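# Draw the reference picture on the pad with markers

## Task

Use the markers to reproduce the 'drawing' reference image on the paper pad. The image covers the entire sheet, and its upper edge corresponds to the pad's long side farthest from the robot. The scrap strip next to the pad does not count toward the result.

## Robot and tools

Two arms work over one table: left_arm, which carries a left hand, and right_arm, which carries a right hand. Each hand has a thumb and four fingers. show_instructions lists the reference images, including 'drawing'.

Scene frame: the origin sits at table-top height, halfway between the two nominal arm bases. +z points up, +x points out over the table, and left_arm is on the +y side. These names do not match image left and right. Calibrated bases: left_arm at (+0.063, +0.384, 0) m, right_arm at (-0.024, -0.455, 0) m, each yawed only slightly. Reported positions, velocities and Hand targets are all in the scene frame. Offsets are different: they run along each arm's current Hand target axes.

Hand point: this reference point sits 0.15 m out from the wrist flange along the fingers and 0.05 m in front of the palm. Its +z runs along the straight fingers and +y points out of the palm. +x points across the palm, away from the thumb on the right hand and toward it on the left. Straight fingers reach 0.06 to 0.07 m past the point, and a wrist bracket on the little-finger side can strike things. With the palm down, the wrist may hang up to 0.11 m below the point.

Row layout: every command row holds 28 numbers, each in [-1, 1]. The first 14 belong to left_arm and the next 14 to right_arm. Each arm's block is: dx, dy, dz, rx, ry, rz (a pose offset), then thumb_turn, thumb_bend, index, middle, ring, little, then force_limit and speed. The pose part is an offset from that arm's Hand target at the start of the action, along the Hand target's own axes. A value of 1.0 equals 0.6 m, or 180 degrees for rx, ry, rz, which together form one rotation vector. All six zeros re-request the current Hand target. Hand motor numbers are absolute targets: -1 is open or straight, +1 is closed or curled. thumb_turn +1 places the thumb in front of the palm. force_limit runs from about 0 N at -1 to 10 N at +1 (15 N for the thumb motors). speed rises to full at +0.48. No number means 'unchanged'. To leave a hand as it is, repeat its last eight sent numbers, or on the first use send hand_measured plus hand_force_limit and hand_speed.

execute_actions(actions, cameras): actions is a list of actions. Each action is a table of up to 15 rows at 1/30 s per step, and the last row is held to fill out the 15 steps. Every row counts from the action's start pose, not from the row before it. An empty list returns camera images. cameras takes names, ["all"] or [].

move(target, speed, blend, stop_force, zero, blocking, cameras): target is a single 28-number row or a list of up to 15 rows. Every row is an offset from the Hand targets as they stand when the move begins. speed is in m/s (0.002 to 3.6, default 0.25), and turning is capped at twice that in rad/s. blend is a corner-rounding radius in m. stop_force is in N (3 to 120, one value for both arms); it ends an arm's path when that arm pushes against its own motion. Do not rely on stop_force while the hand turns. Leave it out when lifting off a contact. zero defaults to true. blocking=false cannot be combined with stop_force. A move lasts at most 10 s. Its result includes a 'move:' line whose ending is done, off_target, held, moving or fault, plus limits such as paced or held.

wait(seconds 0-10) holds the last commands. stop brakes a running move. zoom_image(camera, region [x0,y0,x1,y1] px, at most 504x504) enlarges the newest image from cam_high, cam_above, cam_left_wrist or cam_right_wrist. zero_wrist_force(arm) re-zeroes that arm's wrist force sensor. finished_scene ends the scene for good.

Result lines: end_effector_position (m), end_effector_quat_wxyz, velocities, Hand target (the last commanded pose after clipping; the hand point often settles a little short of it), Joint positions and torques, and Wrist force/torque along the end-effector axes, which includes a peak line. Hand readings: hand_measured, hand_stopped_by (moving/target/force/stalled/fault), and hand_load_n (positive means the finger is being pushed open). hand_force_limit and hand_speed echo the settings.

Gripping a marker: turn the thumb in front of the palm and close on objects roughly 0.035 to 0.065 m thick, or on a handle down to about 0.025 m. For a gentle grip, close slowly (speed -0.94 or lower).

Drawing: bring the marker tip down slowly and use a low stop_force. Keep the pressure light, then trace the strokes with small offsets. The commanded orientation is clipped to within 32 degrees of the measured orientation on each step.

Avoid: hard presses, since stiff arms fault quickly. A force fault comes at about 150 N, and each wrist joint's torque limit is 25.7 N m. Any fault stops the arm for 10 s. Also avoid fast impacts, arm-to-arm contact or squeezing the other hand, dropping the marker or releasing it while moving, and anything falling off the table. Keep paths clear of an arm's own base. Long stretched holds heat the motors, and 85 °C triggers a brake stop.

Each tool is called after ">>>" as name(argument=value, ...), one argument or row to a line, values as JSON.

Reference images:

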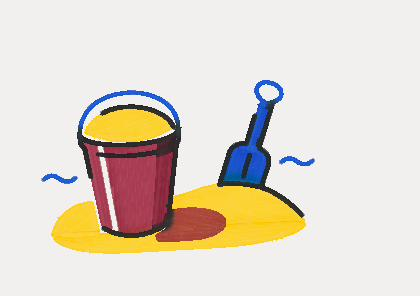

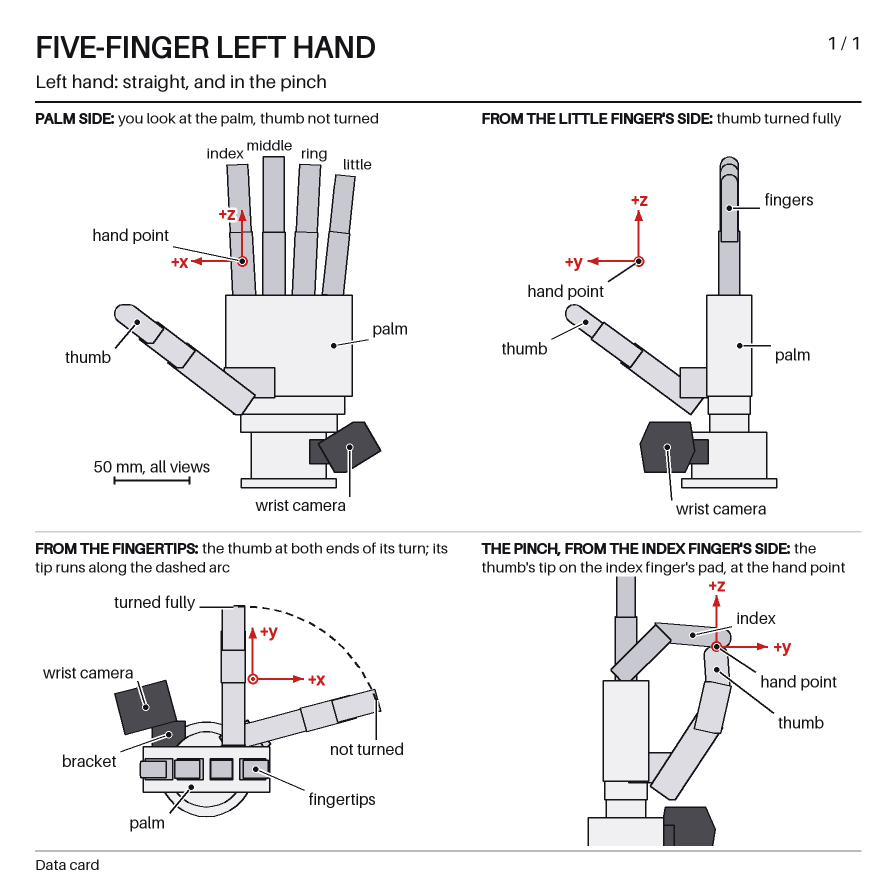

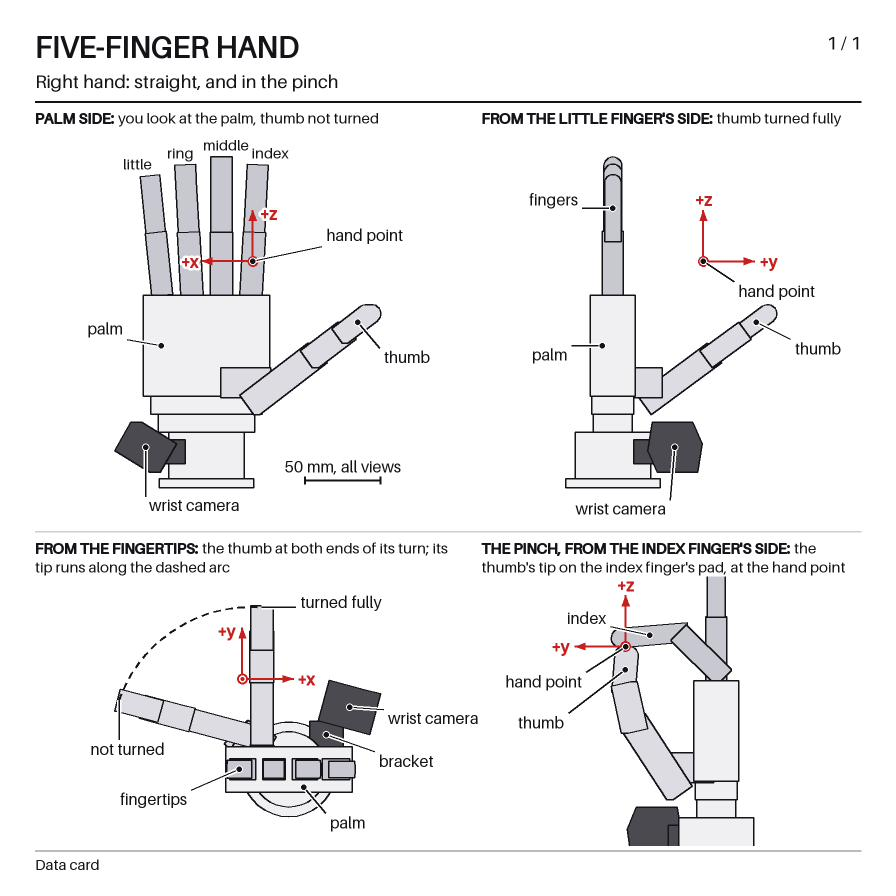

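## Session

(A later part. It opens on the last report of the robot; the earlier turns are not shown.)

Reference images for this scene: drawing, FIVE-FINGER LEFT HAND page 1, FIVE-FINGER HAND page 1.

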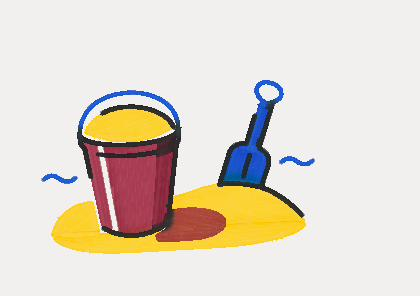

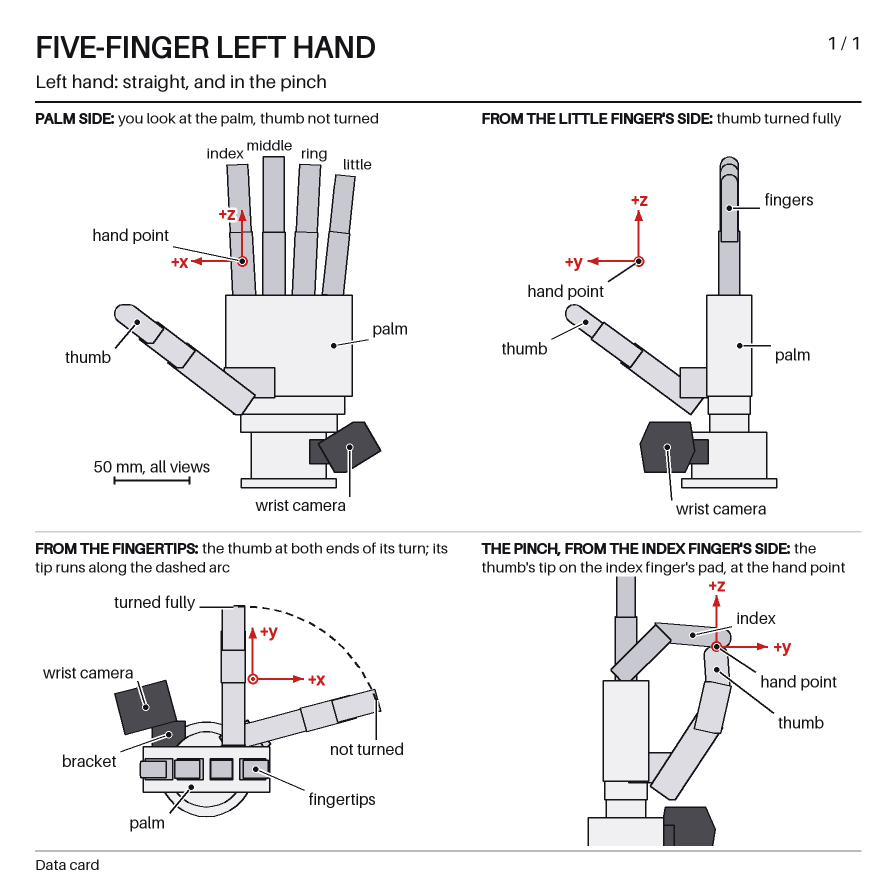

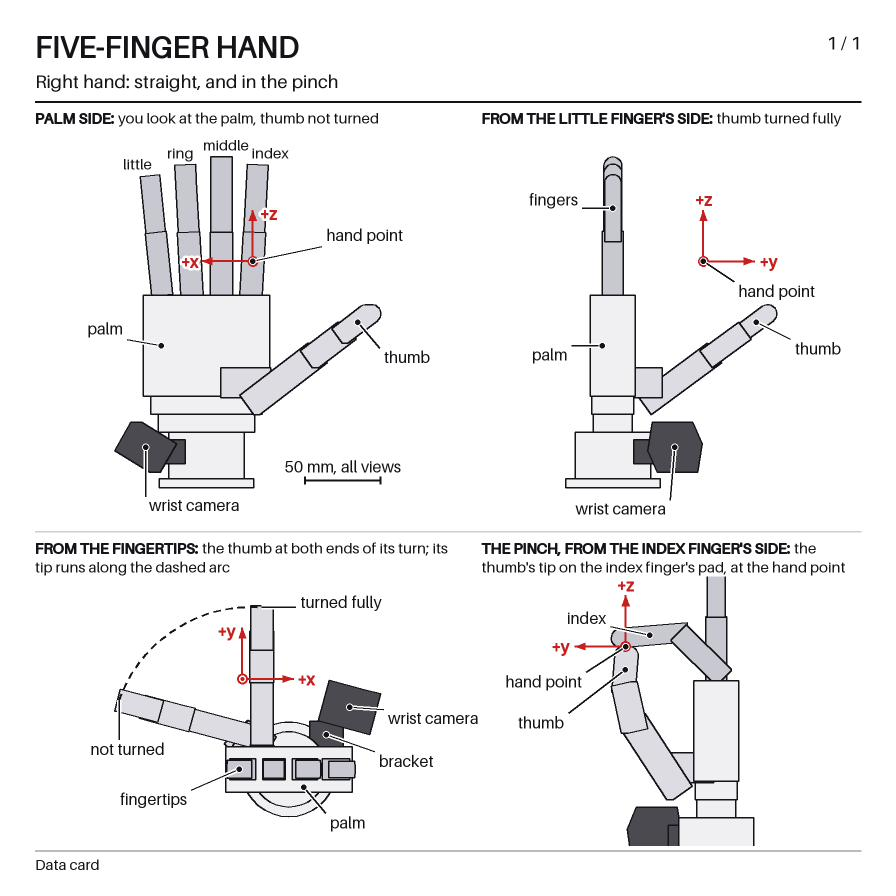

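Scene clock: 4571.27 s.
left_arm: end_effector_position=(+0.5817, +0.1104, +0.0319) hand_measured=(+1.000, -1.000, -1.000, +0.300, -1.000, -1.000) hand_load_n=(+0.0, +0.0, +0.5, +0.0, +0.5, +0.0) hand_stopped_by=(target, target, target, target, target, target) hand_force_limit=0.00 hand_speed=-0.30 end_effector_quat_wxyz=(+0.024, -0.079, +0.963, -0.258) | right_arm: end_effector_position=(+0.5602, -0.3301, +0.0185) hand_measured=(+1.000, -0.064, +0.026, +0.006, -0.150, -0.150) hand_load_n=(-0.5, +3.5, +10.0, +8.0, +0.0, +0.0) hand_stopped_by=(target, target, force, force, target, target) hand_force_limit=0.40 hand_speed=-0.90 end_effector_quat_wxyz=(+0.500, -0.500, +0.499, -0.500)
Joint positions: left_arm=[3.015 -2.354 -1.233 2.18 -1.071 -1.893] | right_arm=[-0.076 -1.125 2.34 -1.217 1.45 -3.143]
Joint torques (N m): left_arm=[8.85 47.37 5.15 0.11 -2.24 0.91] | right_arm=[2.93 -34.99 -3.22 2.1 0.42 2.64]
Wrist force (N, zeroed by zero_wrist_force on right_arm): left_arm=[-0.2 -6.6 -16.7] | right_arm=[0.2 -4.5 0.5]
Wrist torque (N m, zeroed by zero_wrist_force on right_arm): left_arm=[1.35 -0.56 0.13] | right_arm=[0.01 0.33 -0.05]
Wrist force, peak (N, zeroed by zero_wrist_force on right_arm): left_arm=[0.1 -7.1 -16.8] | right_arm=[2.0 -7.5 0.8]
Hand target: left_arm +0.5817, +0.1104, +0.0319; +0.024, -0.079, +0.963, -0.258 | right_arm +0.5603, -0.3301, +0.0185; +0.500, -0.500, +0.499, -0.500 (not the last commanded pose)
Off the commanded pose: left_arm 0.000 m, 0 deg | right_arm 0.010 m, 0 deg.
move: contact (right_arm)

>>> move(
  target=[0,0,0,0,0,0,1,-1,-1,0.3,-1,-1,0.0,-0.3,0,0,0,0,0,0,1,-0.12,-0.45,-0.45,-0.45,-0.45,-0.4,-0.85],
)

>>> wait(
  seconds=3,
)

>>> move(
  target=[
    [0,0,0,0,0,0,1,-1,-1,0.3,-1,-1,0.0,-0.3,0,-0.05,0,0,0,0,1,-0.12,-0.45,-0.45,-0.45,-0.45,-0.4,-0.85],
    [0,0,0,0,0,0,1,-1,-1,0.3,-1,-1,0.0,-0.3,0,-0.21,0,0,0,0,1,-0.12,-0.45,-0.45,-0.45,-0.45,-0.4,-0.85],
  ],
  speed=[0.05,0.25],
  blend=[0.01,0],
  cameras=["cam_above","cam_right_wrist"],
)

Scene clock: 4594.90 s.
left_arm: end_effector_position=(+0.5817, +0.1104, +0.0319) hand_measured=(+1.000, -1.000, -1.000, +0.300, -1.000, -1.000) hand_load_n=(+0.0, +0.0, +0.5, +0.0, +0.0, +0.0) hand_stopped_by=(target, target, target, target, target, target) hand_force_limit=0.00 hand_speed=-0.30 end_effector_quat_wxyz=(+0.024, -0.079, +0.963, -0.258) | right_arm: end_effector_position=(+0.5603, -0.3301, +0.0185) hand_measured=(+1.000, -0.120, -0.450, -0.450, -0.450, -0.450) hand_load_n=(+0.0, +0.0, +0.0, +0.0, +0.0, +0.0) hand_stopped_by=(target, target, target, target, target, target) hand_force_limit=-0.40 hand_speed=-0.85 end_effector_quat_wxyz=(+0.500, -0.500, +0.499, -0.500)
Joint positions: left_arm=[3.015 -2.354 -1.233 2.18 -1.071 -1.893] | right_arm=[-0.076 -1.125 2.34 -1.217 1.45 -3.143]
Joint torques (N m): left_arm=[8.84 46.95 5.19 0.11 -2.35 1.13] | right_arm=[3.05 -35.54 -8.36 -3.4 0.58 2.13]
Wrist force (N, zeroed by zero_wrist_force on right_arm): left_arm=[0.0 -6.8 -16.6] | right_arm=[-1.0 0.2 -1.0]
Wrist torque (N m, zeroed by zero_wrist_force on right_arm): left_arm=[1.30 -0.59 0.15] | right_arm=[0.02 0.24 -0.10]
Wrist force, peak (N, zeroed by zero_wrist_force on right_arm): left_arm=[0.1 -6.9 -16.8] | right_arm=[0.4 -4.7 0.3]
Hand target: left_arm +0.5817, +0.1104, +0.0319; +0.024, -0.079, +0.963, -0.258 | right_arm +0.5603, -0.3301, +0.0185; +0.500, -0.500, +0.499, -0.500
Off the commanded pose: left_arm 0.000 m, 0 deg | right_arm 0.000 m, 0 deg.
move: done

Scene clock: 4597.90 s.
left_arm: end_effector_position=(+0.5817, +0.1104, +0.0319) hand_measured=(+1.000, -1.000, -1.000, +0.300, -1.000, -1.000) hand_load_n=(+0.0, +0.0, +1.0, +0.5, +0.0, +0.0) hand_stopped_by=(target, target, target, target, target, target) hand_force_limit=0.00 hand_speed=-0.30 end_effector_quat_wxyz=(+0.024, -0.079, +0.963, -0.258) | right_arm: end_effector_position=(+0.5603, -0.3301, +0.0185) hand_measured=(+1.000, -0.120, -0.450, -0.450, -0.450, -0.450) hand_load_n=(+0.0, +0.0, -0.5, +0.0, +0.0, -0.5) hand_stopped_by=(target, target, target, target, target, target) hand_force_limit=-0.40 hand_speed=-0.85 end_effector_quat_wxyz=(+0.500, -0.500, +0.499, -0.500)
Joint positions: left_arm=[3.015 -2.354 -1.233 2.18 -1.071 -1.893] | right_arm=[-0.076 -1.125 2.34 -1.217 1.45 -3.143]
Joint torques (N m): left_arm=[8.48 46.94 3.98 -0.06 -2.19 0.95] | right_arm=[3.36 -34.54 -8.85 -3.35 0.7 1.7]
Wrist force (N, zeroed by zero_wrist_force on right_arm): left_arm=[0.1 -6.7 -16.3] | right_arm=[-1.2 0.0 -0.9]
Wrist torque (N m, zeroed by zero_wrist_force on right_arm): left_arm=[1.32 -0.59 0.15] | right_arm=[-0.02 0.26 -0.12]
Wrist force, peak (N, zeroed by zero_wrist_force on right_arm): left_arm=[-0.2 -6.9 -16.9] | right_arm=[-1.7 0.0 -1.0]
Hand target: left_arm +0.5817, +0.1104, +0.0319; +0.024, -0.079, +0.963, -0.258 | right_arm +0.5603, -0.3301, +0.0185; +0.500, -0.500, +0.499, -0.500
Off the commanded pose: left_arm 0.000 m, 0 deg | right_arm 0.000 m, 0 deg.
wait: 3.00 s; at rest by 0.17 s

Scene clock: 4599.37 s.
left_arm: end_effector_position=(+0.5817, +0.1104, +0.0319) hand_measured=(+1.000, -1.000, -1.000, +0.300, -1.000, -1.000) hand_load_n=(+0.0, +0.0, +0.5, -0.5, +0.5, +0.0) hand_stopped_by=(target, target, target, target, target, target) hand_force_limit=0.00 hand_speed=-0.30 end_effector_quat_wxyz=(+0.024, -0.079, +0.963, -0.258) | right_arm: end_effector_position=(+0.5602, -0.3300, +0.1445) hand_measured=(+1.000, -0.120, -0.450, -0.450, -0.450, -0.450) hand_load_n=(+0.0, +0.0, +0.0, -0.5, +0.0, +0.0) hand_stopped_by=(target, target, target, target, target, target) hand_force_limit=-0.40 hand_speed=-0.85 end_effector_quat_wxyz=(+0.500, -0.500, +0.499, -0.500)
Joint positions: left_arm=[3.015 -2.354 -1.233 2.18 -1.071 -1.893] | right_arm=[-0.076 -1.462 2.261 -0.799 1.451 -3.143]
Joint torques (N m): left_arm=[9.79 46.69 4.51 0.11 -2.33 1.05] | right_arm=[-7.96 -31.39 -14 0.41 -2.82 -2.85]
Wrist force (N, zeroed by zero_wrist_force on right_arm): left_arm=[0.2 -6.5 -16.4] | right_arm=[-1.3 0.0 -1.0]
Wrist torque (N m, zeroed by zero_wrist_force on right_arm): left_arm=[1.35 -0.60 0.16] | right_arm=[0.00 0.31 -0.14]
Wrist force, peak (N, zeroed by zero_wrist_force on right_arm): left_arm=[0.2 -7.1 -16.7] | right_arm=[-1.4 -1.9 -1.3]
Hand target: left_arm +0.5817, +0.1104, +0.0319; +0.024, -0.079, +0.963, -0.258 | right_arm +0.5601, -0.3300, +0.1445; +0.500, -0.500, +0.499, -0.500
Off the commanded pose: left_arm 0.000 m, 0 deg | right_arm 0.000 m, 0 deg.
move: done
camera_calibration:
cam_right_wrist: T_world_to_cam=[[-0.0117319, -0.309333, -0.950881, 0.0306869], [-0.524459, 0.811553, -0.257537, 0.593816], [0.851355, 0.495677, -0.171753, -0.174934], [0, 0, 0, 1]] pos_world=[0.460723, -0.38571, 0.152064]
Images, in order (width x height): cam_above 672x504, cam_right_wrist 616x616.

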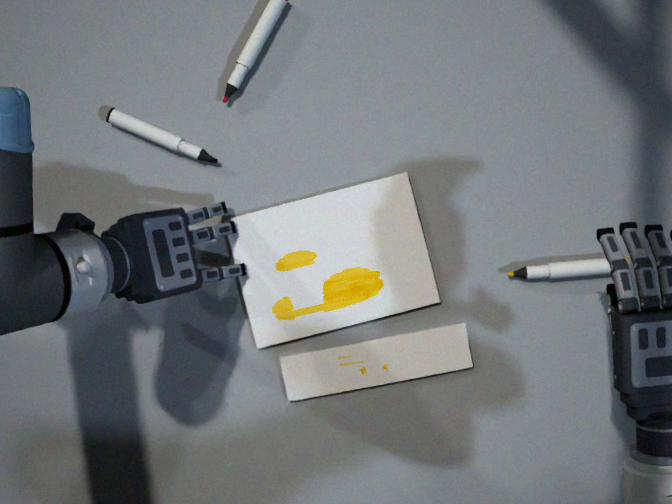

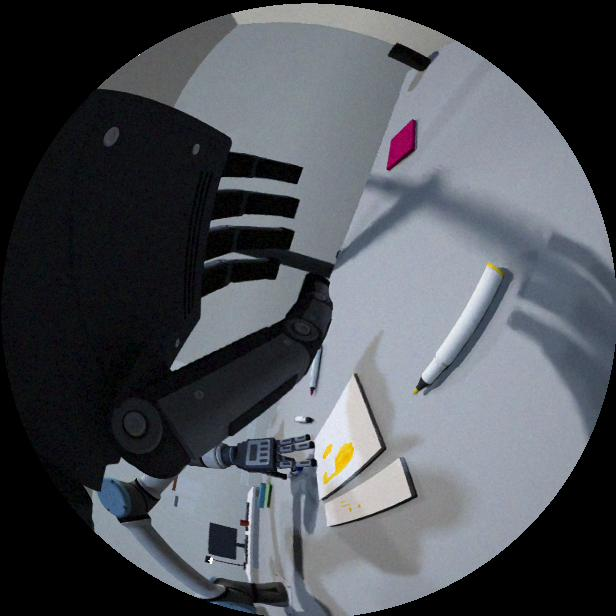

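>>> zoom_image(
  camera="cam_above",
  region=[190, 0, 330, 120],
)

>>> zoom_image(
  camera="cam_above",
  region=[80, 80, 240, 190],
)

Scaled by 3.600.

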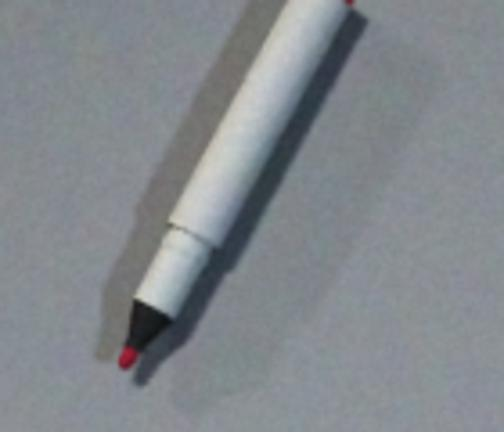

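Scaled by 3.150.

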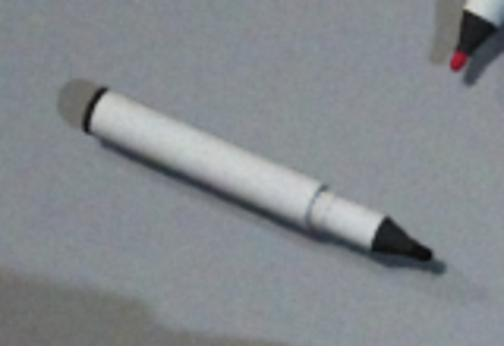

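>>> move(
  target=[0,0,0,0,0,0,1,-1,-1,0.3,-1,-1,0.0,-0.3,-0.5402,0.024,0.4242,0,-0.3128,0,1,-0.12,-0.45,-0.45,-0.45,-0.45,-0.4,-0.85],
  speed=0.25,
  cameras=["cam_above","cam_right_wrist","cam_high"],
)

Scene clock: 4684.90 s.
left_arm: end_effector_position=(+0.5817, +0.1104, +0.0319) hand_measured=(+1.000, -1.000, -1.000, +0.300, -1.000, -1.000) hand_load_n=(+0.0, +0.0, +0.5, +0.0, +0.5, +0.0) hand_stopped_by=(target, target, target, target, target, target) hand_force_limit=0.00 hand_speed=-0.30 end_effector_quat_wxyz=(+0.024, -0.079, +0.963, -0.258) | right_arm: end_effector_position=(+0.8145, -0.0058, +0.1300) hand_measured=(+1.000, -0.120, -0.450, -0.450, -0.450, -0.450) hand_load_n=(+0.0, +0.0, +0.0, +0.0, +0.0, +0.0) hand_stopped_by=(target, target, target, target, target, target) hand_force_limit=-0.40 hand_speed=-0.85 end_effector_quat_wxyz=(+0.677, -0.677, +0.204, -0.205)
Joint positions: left_arm=[3.015 -2.354 -1.233 2.18 -1.071 -1.893] | right_arm=[0.167 -0.537 0.768 -0.231 0.711 -3.144]
Joint torques (N m): left_arm=[8.56 46.38 4.32 -0.1 -2.31 1.19] | right_arm=[-7.07 -52.17 -33.49 -0.84 2 2.86]
Wrist force (N, zeroed by zero_wrist_force on right_arm): left_arm=[0.0 -6.8 -16.4] | right_arm=[-1.0 0.0 -2.0]
Wrist torque (N m, zeroed by zero_wrist_force on right_arm): left_arm=[1.30 -0.59 0.15] | right_arm=[0.05 0.26 -0.13]
Wrist force, peak (N, zeroed by zero_wrist_force on right_arm): left_arm=[-0.1 -6.8 -16.9] | right_arm=[-1.2 -0.1 -2.3]
Hand target: left_arm +0.5817, +0.1104, +0.0319; +0.024, -0.079, +0.963, -0.258 | right_arm +0.8146, -0.0058, +0.1300; +0.677, -0.677, +0.204, -0.205
Off the commanded pose: left_arm 0.000 m, 0 deg | right_arm 0.000 m, 0 deg.
move: done
camera_calibration:
cam_right_wrist: T_world_to_cam=[[0.250561, -0.182693, -0.950706, -0.092743], [-0.966251, 0.0134908, -0.25725, 0.815668], [0.0598236, 0.983077, -0.173147, 0.0930104], [0, 0, 0, 1]] pos_world=[0.805813, -0.119384, 0.137763]
Images, in order (width x height): cam_high 672x504, cam_above 672x504, cam_right_wrist 616x616.

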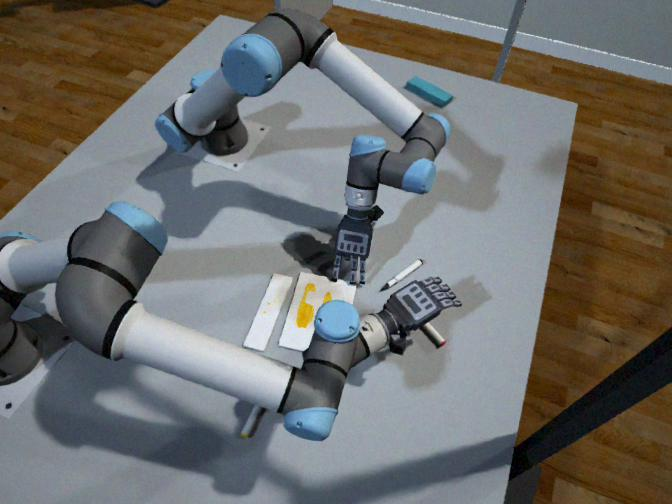

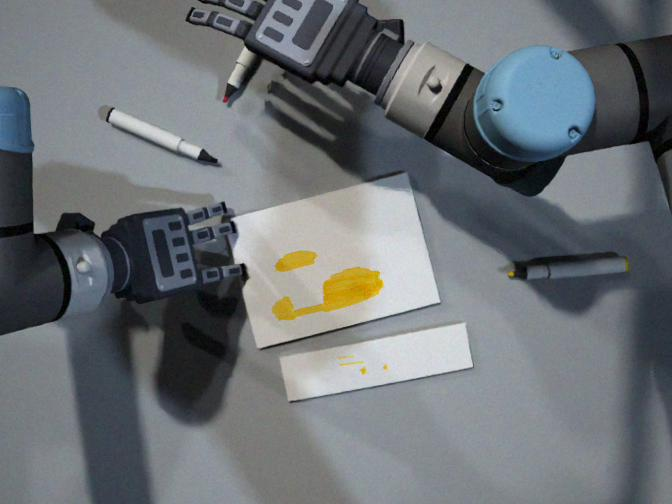

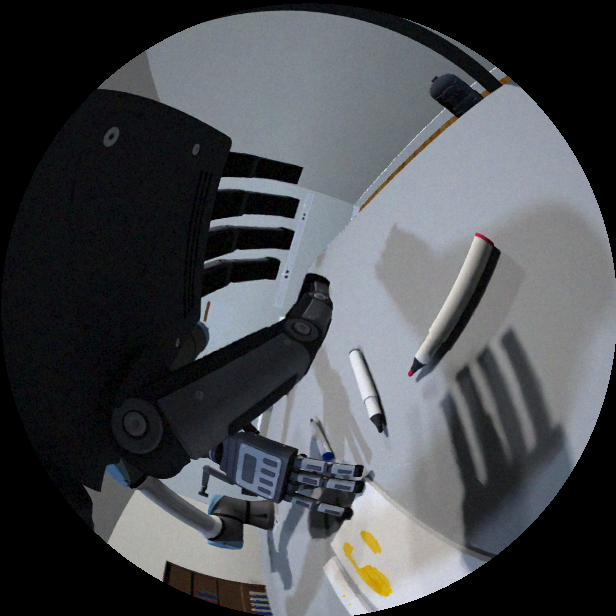

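>>> move(
  target=[
    [0,0,0,0,0,0,1,-1,-1,0.3,-1,-1,0.0,-0.3,0.0225,0.05,0.0167,0,0,0,1,-0.12,-0.45,-0.45,-0.45,-0.45,-0.4,-0.85],
    [0,0,0,0,0,0,1,-1,-1,0.3,-1,-1,0.0,-0.3,0.0225,0.155,0.0167,0,0,0,1,-0.12,-0.45,-0.45,-0.45,-0.45,-0.4,-0.85],
  ],
  speed=[0.15,0.1],
  blend=[0.005,0],
  cameras=["cam_right_wrist"],
)

>>> zoom_image(
  camera="cam_right_wrist",
  region=[180, 180, 480, 480],
)

Scene clock: 4738.63 s.
left_arm: end_effector_position=(+0.5817, +0.1104, +0.0319) hand_measured=(+1.000, -1.000, -1.000, +0.300, -1.000, -1.000) hand_load_n=(+0.5, +0.0, +0.5, +0.0, +0.5, +0.0) hand_stopped_by=(target, target, target, target, target, target) hand_force_limit=0.00 hand_speed=-0.30 end_effector_quat_wxyz=(+0.024, -0.079, +0.963, -0.258) | right_arm: end_effector_position=(+0.8314, -0.0050, +0.0368) hand_measured=(+1.000, -0.120, -0.450, -0.450, -0.450, -0.450) hand_load_n=(+0.0, +0.0, +0.0, +0.0, +0.0, +0.0) hand_stopped_by=(target, target, target, target, target, target) hand_force_limit=-0.40 hand_speed=-0.85 end_effector_quat_wxyz=(+0.676, -0.677, +0.204, -0.205)
Joint positions: left_arm=[3.015 -2.354 -1.233 2.18 -1.071 -1.893] | right_arm=[0.165 -0.392 0.724 -0.331 0.709 -3.144]
Joint torques (N m): left_arm=[8.98 46.78 4.16 0.02 -2.22 1.17] | right_arm=[8.37 -68.27 -32.26 0.72 0.35 2.36]
Wrist force (N, zeroed by zero_wrist_force on right_arm): left_arm=[-0.1 -6.8 -16.4] | right_arm=[-0.9 -0.3 -1.5]
Wrist torque (N m, zeroed by zero_wrist_force on right_arm): left_arm=[1.31 -0.56 0.14] | right_arm=[0.00 0.24 -0.14]
Wrist force, peak (N, zeroed by zero_wrist_force on right_arm): left_arm=[-0.3 -7.1 -16.8] | right_arm=[-1.3 -1.4 -2.4]
Hand target: left_arm +0.5817, +0.1104, +0.0319; +0.024, -0.079, +0.963, -0.258 | right_arm +0.8314, -0.0050, +0.0370; +0.677, -0.677, +0.204, -0.205
Off the commanded pose: left_arm 0.000 m, 0 deg | right_arm 0.000 m, 0 deg.
move: done
camera_calibration:
cam_right_wrist: T_world_to_cam=[[0.250262, -0.182664, -0.950791, -0.185082], [-0.966334, 0.0134538, -0.256938, 0.80799], [0.0597252, 0.983083, -0.173148, 0.0752788], [0, 0, 0, 1]] pos_world=[0.822611, -0.118684, 0.0446634]
Images, in order (width x height): cam_right_wrist 616x616.

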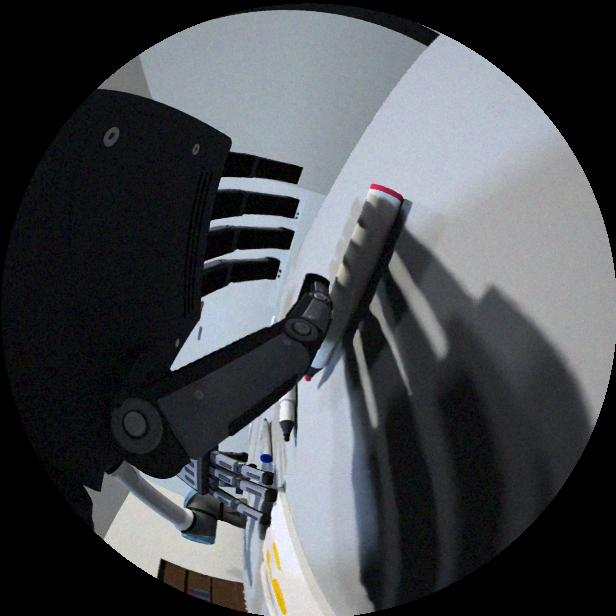

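Scaled by 1.680 from the camera's 616x616 image, which has a finer 880x880 frame.

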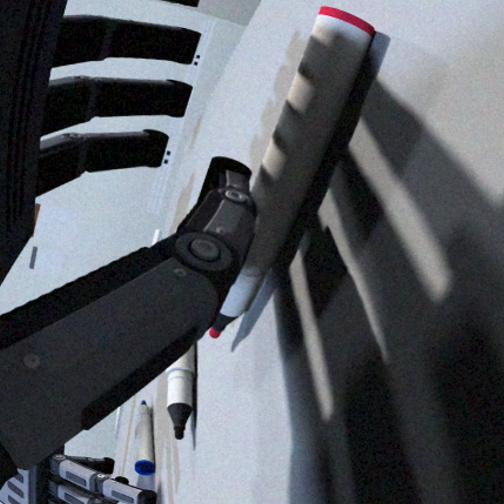

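>>> move(
  target=[0,0,0,0,0,0,1,-1,-1,0.3,-1,-1,0.0,-0.3,0,0.0355,0,0,0,0,1,-0.12,-0.45,-0.45,-0.45,-0.45,-0.4,-0.85],
  speed=0.01,
  stop_force=4,
)

Scene clock: 4754.20 s.
left_arm: end_effector_position=(+0.5817, +0.1104, +0.0319) hand_measured=(+1.000, -1.000, -1.000, +0.300, -1.000, -1.000) hand_load_n=(+0.0, +0.0, +1.0, +0.0, +0.5, +0.0) hand_stopped_by=(target, target, target, target, target, target) hand_force_limit=0.00 hand_speed=-0.30 end_effector_quat_wxyz=(+0.024, -0.079, +0.963, -0.258) | right_arm: end_effector_position=(+0.8314, -0.0051, +0.0156) hand_measured=(+1.000, -0.120, -0.450, -0.450, -0.450, -0.450) hand_load_n=(+0.0, +0.0, +0.0, +0.0, +0.0, +0.0) hand_stopped_by=(target, target, target, target, target, target) hand_force_limit=-0.40 hand_speed=-0.85 end_effector_quat_wxyz=(+0.677, -0.677, +0.204, -0.205)
Joint positions: left_arm=[3.015 -2.354 -1.233 2.18 -1.071 -1.893] | right_arm=[0.165 -0.366 0.728 -0.362 0.709 -3.143]
Joint torques (N m): left_arm=[8.75 45.88 3.31 -0.18 -2.18 1.13] | right_arm=[-7.21 -71.11 -14.64 0.31 -2.45 0.45]
Wrist force (N, zeroed by zero_wrist_force on right_arm): left_arm=[-0.4 -6.5 -16.3] | right_arm=[-0.8 -0.3 -1.5]
Wrist torque (N m, zeroed by zero_wrist_force on right_arm): left_arm=[1.33 -0.52 0.12] | right_arm=[-0.01 0.22 -0.11]
Wrist force, peak (N, zeroed by zero_wrist_force on right_arm): left_arm=[-0.1 -7.2 -16.8] | right_arm=[-1.1 -0.5 -1.9]
Hand target: left_arm +0.5817, +0.1104, +0.0319; +0.024, -0.079, +0.963, -0.258 | right_arm +0.8315, -0.0051, +0.0157; +0.677, -0.677, +0.204, -0.205
Off the commanded pose: left_arm 0.000 m, 0 deg | right_arm 0.000 m, 0 deg.
move: done

Close the fingers on red.

>>> move(
  target=[0,0,0,0,0,0,1,-1,-1,0.3,-1,-1,0.0,-0.3,0,0,0,0,0,0,1,-0.12,0.5,0.5,-0.15,-0.15,0.2,-0.95],
)

>>> wait(
  seconds=6,
  cameras=["cam_right_wrist"],
)

Scene clock: 4767.63 s.
left_arm: end_effector_position=(+0.5817, +0.1104, +0.0319) hand_measured=(+1.000, -1.000, -1.000, +0.300, -1.000, -1.000) hand_load_n=(+0.0, +0.0, +0.5, +0.0, +0.0, +0.0) hand_stopped_by=(target, target, target, target, target, target) hand_force_limit=0.00 hand_speed=-0.30 end_effector_quat_wxyz=(+0.024, -0.079, +0.963, -0.258) | right_arm: end_effector_position=(+0.8315, -0.0051, +0.0158) hand_measured=(+1.000, -0.120, +0.002, -0.008, -0.150, -0.150) hand_load_n=(+1.0, +2.5, +7.0, +6.5, +0.0, +0.0) hand_stopped_by=(target, target, force, force, target, target) hand_force_limit=0.20 hand_speed=-0.95 end_effector_quat_wxyz=(+0.677, -0.677, +0.204, -0.205)
Joint positions: left_arm=[3.015 -2.354 -1.233 2.18 -1.071 -1.893] | right_arm=[0.165 -0.366 0.728 -0.361 0.709 -3.143]
Joint torques (N m): left_arm=[7.99 45.49 2.66 -0.21 -2.35 1.28] | right_arm=[-6.82 -62.08 -22.97 0.85 -2.48 -1.9]
Wrist force (N, zeroed by zero_wrist_force on right_arm): left_arm=[0.0 -6.5 -16.4] | right_arm=[-1.1 -6.9 2.1]
Wrist torque (N m, zeroed by zero_wrist_force on right_arm): left_arm=[1.34 -0.58 0.14] | right_arm=[0.09 0.21 -0.20]
Wrist force, peak (N, zeroed by zero_wrist_force on right_arm): left_arm=[0.1 -7.0 -16.9] | right_arm=[-1.2 -6.9 2.3]
Hand target: left_arm +0.5817, +0.1104, +0.0319; +0.024, -0.079, +0.963, -0.258 | right_arm +0.8315, -0.0051, +0.0157; +0.677, -0.677, +0.204, -0.205
Off the commanded pose: left_arm 0.000 m, 0 deg | right_arm 0.000 m, 0 deg.
move: done

Scene clock: 4773.63 s.
left_arm: end_effector_position=(+0.5817, +0.1104, +0.0319) hand_measured=(+1.000, -1.000, -1.000, +0.300, -1.000, -1.000) hand_load_n=(+0.0, +0.0, +0.5, +0.0, +0.0, +0.0) hand_stopped_by=(target, target, target, target, target, target) hand_force_limit=0.00 hand_speed=-0.30 end_effector_quat_wxyz=(+0.024, -0.079, +0.963, -0.258) | right_arm: end_effector_position=(+0.8315, -0.0051, +0.0157) hand_measured=(+1.000, -0.120, +0.002, -0.008, -0.150, -0.150) hand_load_n=(+1.0, +2.5, +6.5, +6.5, +0.0, +0.0) hand_stopped_by=(target, target, force, force, target, target) hand_force_limit=0.20 hand_speed=-0.95 end_effector_quat_wxyz=(+0.677, -0.677, +0.204, -0.205)
Joint positions: left_arm=[3.015 -2.354 -1.233 2.18 -1.071 -1.893] | right_arm=[0.165 -0.366 0.728 -0.361 0.709 -3.143]
Joint torques (N m): left_arm=[8.22 45.18 2.63 -0.37 -2.16 1.45] | right_arm=[-6.91 -47.38 -21.56 0.47 -2.21 -2.05]
Wrist force (N, zeroed by zero_wrist_force on right_arm): left_arm=[-0.3 -6.9 -16.6] | right_arm=[-1.2 -6.8 2.0]
Wrist torque (N m, zeroed by zero_wrist_force on right_arm): left_arm=[1.30 -0.54 0.13] | right_arm=[0.10 0.21 -0.21]
Wrist force, peak (N, zeroed by zero_wrist_force on right_arm): left_arm=[-0.2 -7.0 -16.8] | right_arm=[-1.3 -7.2 1.9]
Hand target: left_arm +0.5817, +0.1104, +0.0319; +0.024, -0.079, +0.963, -0.258 | right_arm +0.8315, -0.0051, +0.0157; +0.677, -0.677, +0.204, -0.205
Off the commanded pose: left_arm 0.000 m, 0 deg | right_arm 0.000 m, 0 deg.
wait: 6.00 s; at rest by 0.17 s
camera_calibration:
cam_right_wrist: T_world_to_cam=[[0.250335, -0.18269, -0.950766, -0.205328], [-0.966309, 0.0135344, -0.257028, 0.802631], [0.0598245, 0.983077, -0.173147, 0.0715197], [0, 0, 0, 1]] pos_world=[0.822712, -0.118684, 0.0234634]
Images, in order (width x height): cam_right_wrist 616x616.

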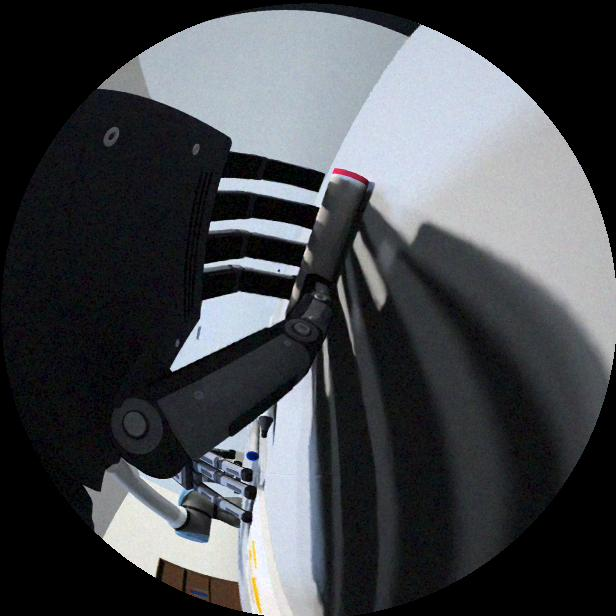

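>>> move(
  target=[0,0,0,0,0,0,1,-1,-1,0.3,-1,-1,0.0,-0.3,0,-0.15,0,0,0,0,1,-0.12,0.5,0.5,-0.15,-0.15,0.2,-0.95],
  speed=0.08,
)

>>> move(
  target=[0,0,0,0,0,0,1,-1,-1,0.3,-1,-1,0.0,-0.3,0,0,0,0,0,0,1,-0.12,0.4,0.4,-0.15,-0.15,0.7,-0.97],
)

>>> wait(
  seconds=5,
)

Scene clock: 4788.63 s.
left_arm: end_effector_position=(+0.5817, +0.1104, +0.0319) hand_measured=(+1.000, -1.000, -1.000, +0.300, -1.000, -1.000) hand_load_n=(+0.0, +0.0, +1.0, +0.0, +0.5, +0.0) hand_stopped_by=(target, target, target, target, target, target) hand_force_limit=0.00 hand_speed=-0.30 end_effector_quat_wxyz=(+0.024, -0.079, +0.963, -0.258) | right_arm: end_effector_position=(+0.8314, -0.0049, +0.1059) hand_measured=(+1.000, -0.122, +0.002, -0.008, -0.150, -0.150) hand_load_n=(+1.0, +4.0, +4.5, +5.0, +0.0, +0.0) hand_stopped_by=(target, target, force, force, target, target) hand_force_limit=0.20 hand_speed=-0.95 end_effector_quat_wxyz=(+0.677, -0.677, +0.204, -0.205) end_effector_velocity=(+0.000, +0.000, -0.002) end_effector_angular_velocity=(-0.001, -0.001, +0.000)
Joint positions: left_arm=[3.015 -2.354 -1.233 2.18 -1.071 -1.893] | right_arm=[0.165 -0.46 0.68 -0.219 0.709 -3.143]
Joint velocities: left_arm=[within noise] | right_arm=[0 0.002 0.003 -0.005 -0.001 -0.001]
Joint torques (N m): left_arm=[7.32 45.78 1.52 -0.38 -2.1 1.56] | right_arm=[7.6 -54.08 -13.41 -4.05 1.33 -1.66]
Wrist force (N, zeroed by zero_wrist_force on right_arm): left_arm=[-0.1 -6.7 -16.3] | right_arm=[-0.9 0.0 -1.8]
Wrist torque (N m, zeroed by zero_wrist_force on right_arm): left_arm=[1.32 -0.56 0.14] | right_arm=[0.03 0.24 -0.15]
Wrist force, peak (N, zeroed by zero_wrist_force on right_arm): left_arm=[0.0 -7.0 -16.7] | right_arm=[-1.4 -7.1 2.1]
Hand target: left_arm +0.5817, +0.1104, +0.0319; +0.024, -0.079, +0.963, -0.258 | right_arm +0.8314, -0.0050, +0.1057; +0.677, -0.677, +0.204, -0.205
Off the commanded pose: left_arm 0.000 m, 0 deg | right_arm 0.000 m, 0 deg.
move: done

Scene clock: 4789.13 s.
left_arm: end_effector_position=(+0.5817, +0.1104, +0.0319) hand_measured=(+1.000, -1.000, -1.000, +0.300, -1.000, -1.000) hand_load_n=(+0.0, +0.0, +0.5, +0.0, +0.0, +0.0) hand_stopped_by=(target, target, target, target, target, target) hand_force_limit=0.00 hand_speed=-0.30 end_effector_quat_wxyz=(+0.024, -0.079, +0.963, -0.258) | right_arm: end_effector_position=(+0.8314, -0.0050, +0.1057) hand_measured=(+1.000, -0.122, +0.014, +0.002, -0.150, -0.150) hand_load_n=(+0.5, +7.0, +8.5, +8.5, +0.0, +0.0) hand_stopped_by=(target, target, force, force, target, target) hand_force_limit=0.70 hand_speed=-0.97 end_effector_quat_wxyz=(+0.677, -0.677, +0.204, -0.205)
Joint positions: left_arm=[3.015 -2.354 -1.233 2.18 -1.071 -1.893] | right_arm=[0.165 -0.46 0.68 -0.219 0.709 -3.143]
Joint torques (N m): left_arm=[7.41 45.58 0.67 -0.43 -2.26 1.5] | right_arm=[6.38 -53.61 -13.58 -3.61 -1.57 -2.77]
Wrist force (N, zeroed by zero_wrist_force on right_arm): left_arm=[0.2 -7.0 -16.2] | right_arm=[-0.9 0.1 -2.2]
Wrist torque (N m, zeroed by zero_wrist_force on right_arm): left_arm=[1.26 -0.60 0.17] | right_arm=[0.07 0.25 -0.15]
Wrist force, peak (N, zeroed by zero_wrist_force on right_arm): left_arm=[-0.3 -7.1 -16.7] | right_arm=[-0.9 0.1 -2.2]
Hand target: left_arm +0.5817, +0.1104, +0.0319; +0.024, -0.079, +0.963, -0.258 | right_arm +0.8314, -0.0050, +0.1057; +0.677, -0.677, +0.204, -0.205
Off the commanded pose: left_arm 0.000 m, 0 deg | right_arm 0.000 m, 0 deg.
move: done

Scene clock: 4794.13 s.
left_arm: end_effector_position=(+0.5817, +0.1104, +0.0319) hand_measured=(+1.000, -1.000, -1.000, +0.300, -1.000, -1.000) hand_load_n=(+0.0, +0.0, +0.5, +0.0, +0.5, +0.0) hand_stopped_by=(target, target, target, target, target, target) hand_force_limit=0.00 hand_speed=-0.30 end_effector_quat_wxyz=(+0.024, -0.079, +0.963, -0.258) | right_arm: end_effector_position=(+0.8314, -0.0050, +0.1057) hand_measured=(+1.000, -0.122, +0.014, +0.002, -0.150, -0.150) hand_load_n=(+0.5, +7.0, +8.5, +8.5, +0.0, +0.0) hand_stopped_by=(target, target, force, force, target, target) hand_force_limit=0.70 hand_speed=-0.97 end_effector_quat_wxyz=(+0.677, -0.677, +0.204, -0.205)
Joint positions: left_arm=[3.015 -2.354 -1.233 2.18 -1.071 -1.893] | right_arm=[0.165 -0.46 0.68 -0.219 0.709 -3.143]
Joint torques (N m): left_arm=[7.01 44.69 0.6 -0.62 -2.02 1.47] | right_arm=[-6.06 -53.23 -14 -3.4 -2.49 -2.79]
Wrist force (N, zeroed by zero_wrist_force on right_arm): left_arm=[-0.3 -6.6 -16.5] | right_arm=[-1.1 0.2 -1.8]
Wrist torque (N m, zeroed by zero_wrist_force on right_arm): left_arm=[1.34 -0.54 0.13] | right_arm=[0.05 0.27 -0.16]
Wrist force, peak (N, zeroed by zero_wrist_force on right_arm): left_arm=[-0.4 -7.0 -16.7] | right_arm=[-1.1 0.1 -2.2]
Hand target: left_arm +0.5817, +0.1104, +0.0319; +0.024, -0.079, +0.963, -0.258 | right_arm +0.8314, -0.0050, +0.1057; +0.677, -0.677, +0.204, -0.205
Off the commanded pose: left_arm 0.000 m, 0 deg | right_arm 0.000 m, 0 deg.
wait: 5.00 s; at rest by 0.17 s

>>> move(
  target=[0,0,0,0,0,0,1,-1,-1,0.3,-1,-1,0.0,-0.3,0,0,0,0,0,0,1,-0.06,0.4,0.4,-0.15,-0.15,0.6,-0.95],
)

>>> wait(
  seconds=3,
  cameras=["cam_right_wrist"],
)

Scene clock: 4803.77 s.
left_arm: end_effector_position=(+0.5817, +0.1104, +0.0319) hand_measured=(+1.000, -1.000, -1.000, +0.300, -1.000, -1.000) hand_load_n=(+0.0, +0.0, +0.5, +0.5, +0.5, +0.0) hand_stopped_by=(target, target, target, target, target, target) hand_force_limit=0.00 hand_speed=-0.30 end_effector_quat_wxyz=(+0.024, -0.079, +0.963, -0.258) | right_arm: end_effector_position=(+0.8314, -0.0050, +0.1057) hand_measured=(+1.000, -0.066, +0.014, +0.000, -0.150, -0.150) hand_load_n=(+0.0, +11.5, +15.0, +14.0, +0.0, -0.5) hand_stopped_by=(target, stalled, force, force, target, target) hand_force_limit=0.60 hand_speed=-0.95 end_effector_quat_wxyz=(+0.677, -0.677, +0.204, -0.205)
Joint positions: left_arm=[3.015 -2.354 -1.233 2.18 -1.071 -1.893] | right_arm=[0.165 -0.46 0.68 -0.219 0.709 -3.143]
Joint torques (N m): left_arm=[6.6 45.19 0.41 -0.58 -2.28 1.49] | right_arm=[-5.95 -54.24 -14.95 -3.37 -2.43 -2.85]
Wrist force (N, zeroed by zero_wrist_force on right_arm): left_arm=[-0.1 -6.8 -16.7] | right_arm=[-0.7 -0.3 -1.9]
Wrist torque (N m, zeroed by zero_wrist_force on right_arm): left_arm=[1.31 -0.58 0.14] | right_arm=[-0.01 0.22 -0.16]
Wrist force, peak (N, zeroed by zero_wrist_force on right_arm): left_arm=[0.0 -6.9 -16.8] | right_arm=[-1.1 0.0 -2.2]
Hand target: left_arm +0.5817, +0.1104, +0.0319; +0.024, -0.079, +0.963, -0.258 | right_arm +0.8314, -0.0050, +0.1057; +0.677, -0.677, +0.204, -0.205
Off the commanded pose: left_arm 0.000 m, 0 deg | right_arm 0.000 m, 0 deg.
move: done

Scene clock: 4806.77 s.
left_arm: end_effector_position=(+0.5817, +0.1104, +0.0319) hand_measured=(+1.000, -1.000, -1.000, +0.300, -1.000, -1.000) hand_load_n=(+0.0, +0.0, +0.5, +0.0, +0.0, +0.0) hand_stopped_by=(target, target, target, target, target, target) hand_force_limit=0.00 hand_speed=-0.30 end_effector_quat_wxyz=(+0.024, -0.079, +0.963, -0.258) | right_arm: end_effector_position=(+0.8314, -0.0050, +0.1057) hand_measured=(+1.000, -0.070, +0.014, +0.000, -0.150, -0.150) hand_load_n=(+0.0, +10.5, +15.0, +14.0, +0.0, +0.0) hand_stopped_by=(target, stalled, force, force, target, target) hand_force_limit=0.60 hand_speed=-0.95 end_effector_quat_wxyz=(+0.677, -0.677, +0.204, -0.205)
Joint positions: left_arm=[3.015 -2.354 -1.233 2.18 -1.071 -1.893] | right_arm=[0.165 -0.46 0.68 -0.219 0.709 -3.143]
Joint torques (N m): left_arm=[7.07 44.36 0.71 -0.73 -2.18 1.44] | right_arm=[-7.31 -53.22 -13.94 -3.2 -2.41 -2.75]
Wrist force (N, zeroed by zero_wrist_force on right_arm): left_arm=[-0.1 -6.8 -16.4] | right_arm=[-0.8 0.1 -1.9]
Wrist torque (N m, zeroed by zero_wrist_force on right_arm): left_arm=[1.31 -0.57 0.14] | right_arm=[0.05 0.24 -0.14]
Wrist force, peak (N, zeroed by zero_wrist_force on right_arm): left_arm=[-0.3 -6.8 -16.9] | right_arm=[-1.0 0.1 -2.1]
Hand target: left_arm +0.5817, +0.1104, +0.0319; +0.024, -0.079, +0.963, -0.258 | right_arm +0.8314, -0.0050, +0.1057; +0.677, -0.677, +0.204, -0.205
Off the commanded pose: left_arm 0.000 m, 0 deg | right_arm 0.000 m, 0 deg.
wait: 3.00 s; at rest by 0.17 s
camera_calibration:
cam_right_wrist: T_world_to_cam=[[0.250335, -0.18269, -0.950766, -0.119715], [-0.966309, 0.0135344, -0.257028, 0.825666], [0.0598245, 0.983077, -0.173147, 0.0870106], [0, 0, 0, 1]] pos_world=[0.822612, -0.118584, 0.113463]
Images, in order (width x height): cam_right_wrist 616x616.

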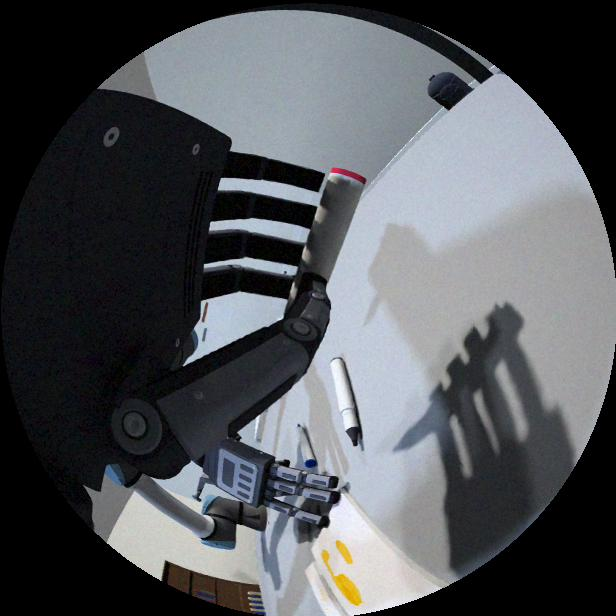

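>>> move(
  target=[0,0,0,0,0,0,1,-1,-1,0.3,-1,-1,0.0,-0.3,-0.2888,-0.0572,-0.3192,-0.0083,0.0083,-0.49995,1,-0.06,0.4,0.4,-0.15,-0.15,0.6,-0.95],
  speed=0.3,
  cameras=["cam_above","cam_right_wrist"],
)

Scene clock: 4844.60 s.
left_arm: end_effector_position=(+0.5817, +0.1104, +0.0319) hand_measured=(+1.000, -1.000, -1.000, +0.300, -1.000, -1.000) hand_load_n=(+0.0, +0.0, +0.5, +0.0, +0.5, +0.0) hand_stopped_by=(target, target, target, target, target, target) hand_force_limit=0.00 hand_speed=-0.30 end_effector_quat_wxyz=(+0.024, -0.079, +0.963, -0.258) | right_arm: end_effector_position=(+0.5810, -0.0682, +0.1399) hand_measured=(+1.000, -0.070, +0.014, +0.000, -0.150, -0.150) hand_load_n=(+0.0, +10.5, +15.0, +14.0, +0.0, +0.0) hand_stopped_by=(target, stalled, force, force, target, target) hand_force_limit=0.60 hand_speed=-0.95 end_effector_quat_wxyz=(-0.323, +0.629, +0.324, +0.629)
Joint positions: left_arm=[3.015 -2.354 -1.233 2.18 -1.071 -1.893] | right_arm=[0.242 -1.156 1.955 -0.798 0.819 -4.714]
Joint torques (N m): left_arm=[6.27 44.49 0.43 -0.6 -2.32 1.54] | right_arm=[-6.9 -28.13 -17.67 0.79 -2.31 -1.28]
Wrist force (N, zeroed by zero_wrist_force on right_arm): left_arm=[-0.2 -6.8 -16.6] | right_arm=[-0.1 -0.2 -0.4]
Wrist torque (N m, zeroed by zero_wrist_force on right_arm): left_arm=[1.32 -0.55 0.14] | right_arm=[-0.02 0.00 -0.03]
Wrist force, peak (N, zeroed by zero_wrist_force on right_arm): left_arm=[-0.2 -7.0 -16.8] | right_arm=[-1.2 0.2 -2.1]
Hand target: left_arm +0.5817, +0.1104, +0.0319; +0.024, -0.079, +0.963, -0.258 | right_arm +0.5809, -0.0682, +0.1398; -0.323, +0.629, +0.324, +0.629
Off the commanded pose: left_arm 0.000 m, 0 deg | right_arm 0.000 m, 0 deg.
move: done
camera_calibration:
cam_right_wrist: T_world_to_cam=[[0.765894, -0.563605, 0.309445, -0.537883], [-0.0961895, -0.576297, -0.81156, 0.125262], [0.635732, 0.591803, -0.495595, -0.146072], [0, 0, 0, 1]] pos_world=[0.516873, -0.14452, 0.195711]
Images, in order (width x height): cam_above 672x504, cam_right_wrist 616x616.

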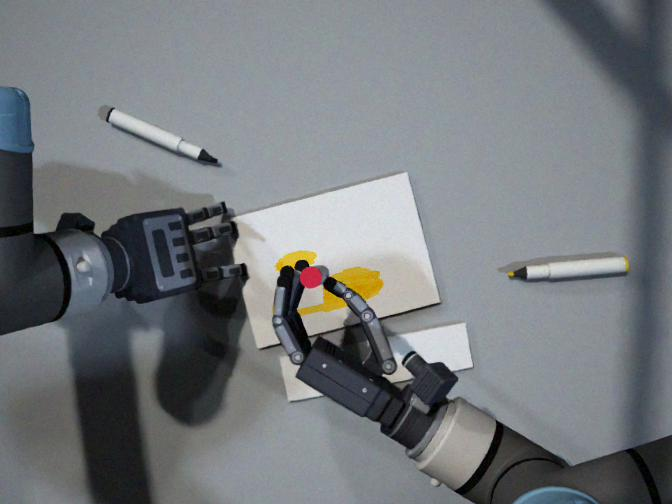

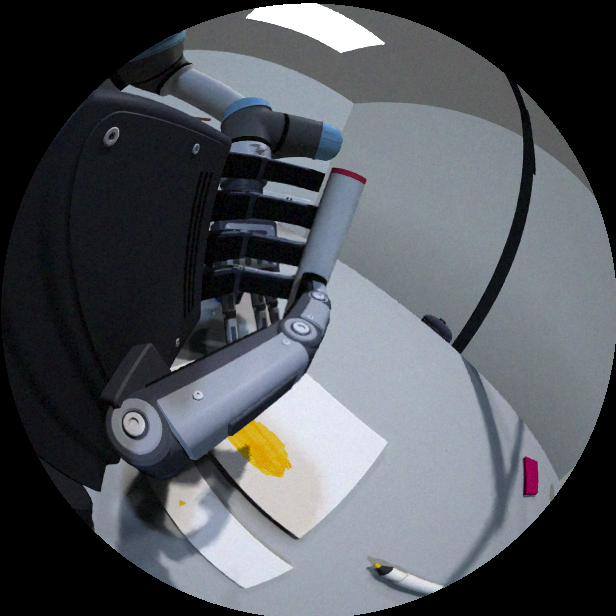

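>>> move(
  target=[
    [0,0,0,0,0,0,1,-1,-1,0.3,-1,-1,0.0,-0.3,-0.04,-0.06187,0.01473,0,0,0,1,-0.06,0.4,0.4,-0.15,-0.15,0.6,-0.95],
    [0,0,0,0,0,0,1,-1,-1,0.3,-1,-1,0.0,-0.3,-0.0963,-0.06187,0.01473,0,0,0,1,-0.06,0.4,0.4,-0.15,-0.15,0.6,-0.95],
  ],
  speed=[0.2,0.1],
  cameras=["cam_above"],
)

>>> zero_wrist_force(
  arm="right_arm",
)

>>> move(
  target=[0,0,0,0,0,0,1,-1,-1,0.3,-1,-1,0.0,-0.3,-0.03,0,0,0,0,0,1,-0.06,0.4,0.4,-0.15,-0.15,0.6,-0.95],
  speed=0.004,
  stop_force=3,
)

Scene clock: 4863.27 s.
left_arm: end_effector_position=(+0.5817, +0.1104, +0.0319) hand_measured=(+1.000, -1.000, -1.000, +0.300, -1.000, -1.000) hand_load_n=(+0.0, +0.0, +1.0, +0.0, +0.0, +0.0) hand_stopped_by=(target, target, target, target, target, target) hand_force_limit=0.00 hand_speed=-0.30 end_effector_quat_wxyz=(+0.024, -0.079, +0.963, -0.258) | right_arm: end_effector_position=(+0.5559, -0.0395, +0.0820) hand_measured=(+1.000, -0.070, +0.014, +0.000, -0.150, -0.150) hand_load_n=(+0.5, +10.5, +14.5, +14.0, +0.0, +0.0) hand_stopped_by=(target, stalled, force, force, target, target) hand_force_limit=0.60 hand_speed=-0.95 end_effector_quat_wxyz=(-0.323, +0.629, +0.324, +0.629)
Joint positions: left_arm=[3.015 -2.354 -1.233 2.18 -1.071 -1.893] | right_arm=[0.319 -1.054 2.006 -0.951 0.896 -4.714]
Joint torques (N m): left_arm=[5.7 44.81 -0.28 -0.65 -2.05 1.56] | right_arm=[-4.55 -37.43 -24.22 0.23 -1.77 2.59]
Wrist force (N, zeroed by zero_wrist_force on right_arm): left_arm=[-0.2 -6.4 -16.2] | right_arm=[-0.3 -0.5 0.0]
Wrist torque (N m, zeroed by zero_wrist_force on right_arm): left_arm=[1.36 -0.55 0.12] | right_arm=[-0.08 0.03 0.02]
Wrist force, peak (N, zeroed by zero_wrist_force on right_arm): left_arm=[-0.4 -7.0 -16.8] | right_arm=[-0.8 -1.3 -0.2]
Hand target: left_arm +0.5817, +0.1104, +0.0319; +0.024, -0.079, +0.963, -0.258 | right_arm +0.5559, -0.0395, +0.0820; -0.323, +0.629, +0.324, +0.629
Off the commanded pose: left_arm 0.000 m, 0 deg | right_arm 0.000 m, 0 deg.
move: done
Images, in order (width x height): cam_above 672x504.

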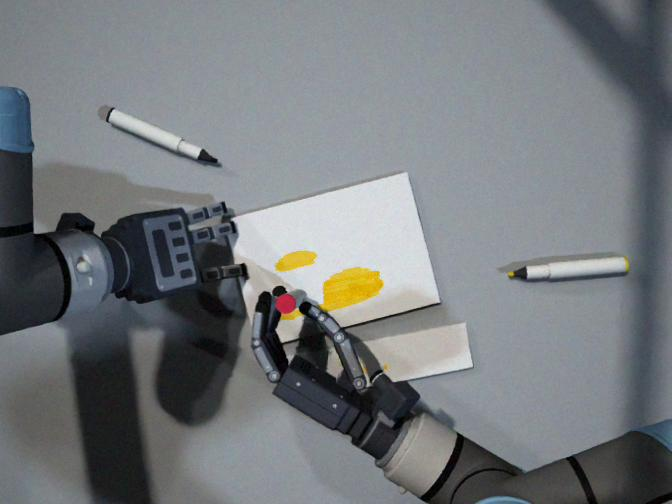

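Wrist force sensor zeroed.

Scene clock: 4867.07 s.
left_arm: end_effector_position=(+0.5817, +0.1104, +0.0319) hand_measured=(+1.000, -1.000, -1.000, +0.300, -1.000, -1.000) hand_load_n=(+0.0, +0.0, +0.5, +0.0, +0.5, +0.0) hand_stopped_by=(target, target, target, target, target, target) hand_force_limit=0.00 hand_speed=-0.30 end_effector_quat_wxyz=(+0.024, -0.079, +0.963, -0.258) | right_arm: end_effector_position=(+0.5559, -0.0395, +0.0705) hand_measured=(+1.000, -0.070, +0.014, +0.000, -0.150, -0.150) hand_load_n=(+0.0, +10.5, +14.5, +14.0, +0.0, +0.0) hand_stopped_by=(target, stalled, force, force, target, target) hand_force_limit=0.60 hand_speed=-0.95 end_effector_quat_wxyz=(-0.323, +0.629, +0.324, +0.629)
Joint positions: left_arm=[3.015 -2.354 -1.233 2.18 -1.071 -1.893] | right_arm=[0.319 -1.029 2.009 -0.98 0.896 -4.714]
Joint torques (N m): left_arm=[6.27 44.63 0.05 -0.8 -2.15 1.49] | right_arm=[-5.92 -43.93 -9.73 2.03 2.15 2.5]
Wrist force (N, zeroed by zero_wrist_force on right_arm): left_arm=[-0.2 -6.7 -16.7] | right_arm=[3.2 -0.6 0.1]
Wrist torque (N m, zeroed by zero_wrist_force on right_arm): left_arm=[1.34 -0.56 0.13] | right_arm=[-0.04 -0.01 -0.01]
Wrist force, peak (N, zeroed by zero_wrist_force on right_arm): left_arm=[-0.2 -6.7 -16.9] | right_arm=[4.7 -0.3 0.1]
Hand target: left_arm +0.5817, +0.1104, +0.0319; +0.024, -0.079, +0.963, -0.258 | right_arm +0.5560, -0.0395, +0.0705; -0.323, +0.629, +0.324, +0.629 (not the last commanded pose)
Off the commanded pose: left_arm 0.000 m, 0 deg | right_arm 0.006 m, 0 deg.
move: contact (right_arm)


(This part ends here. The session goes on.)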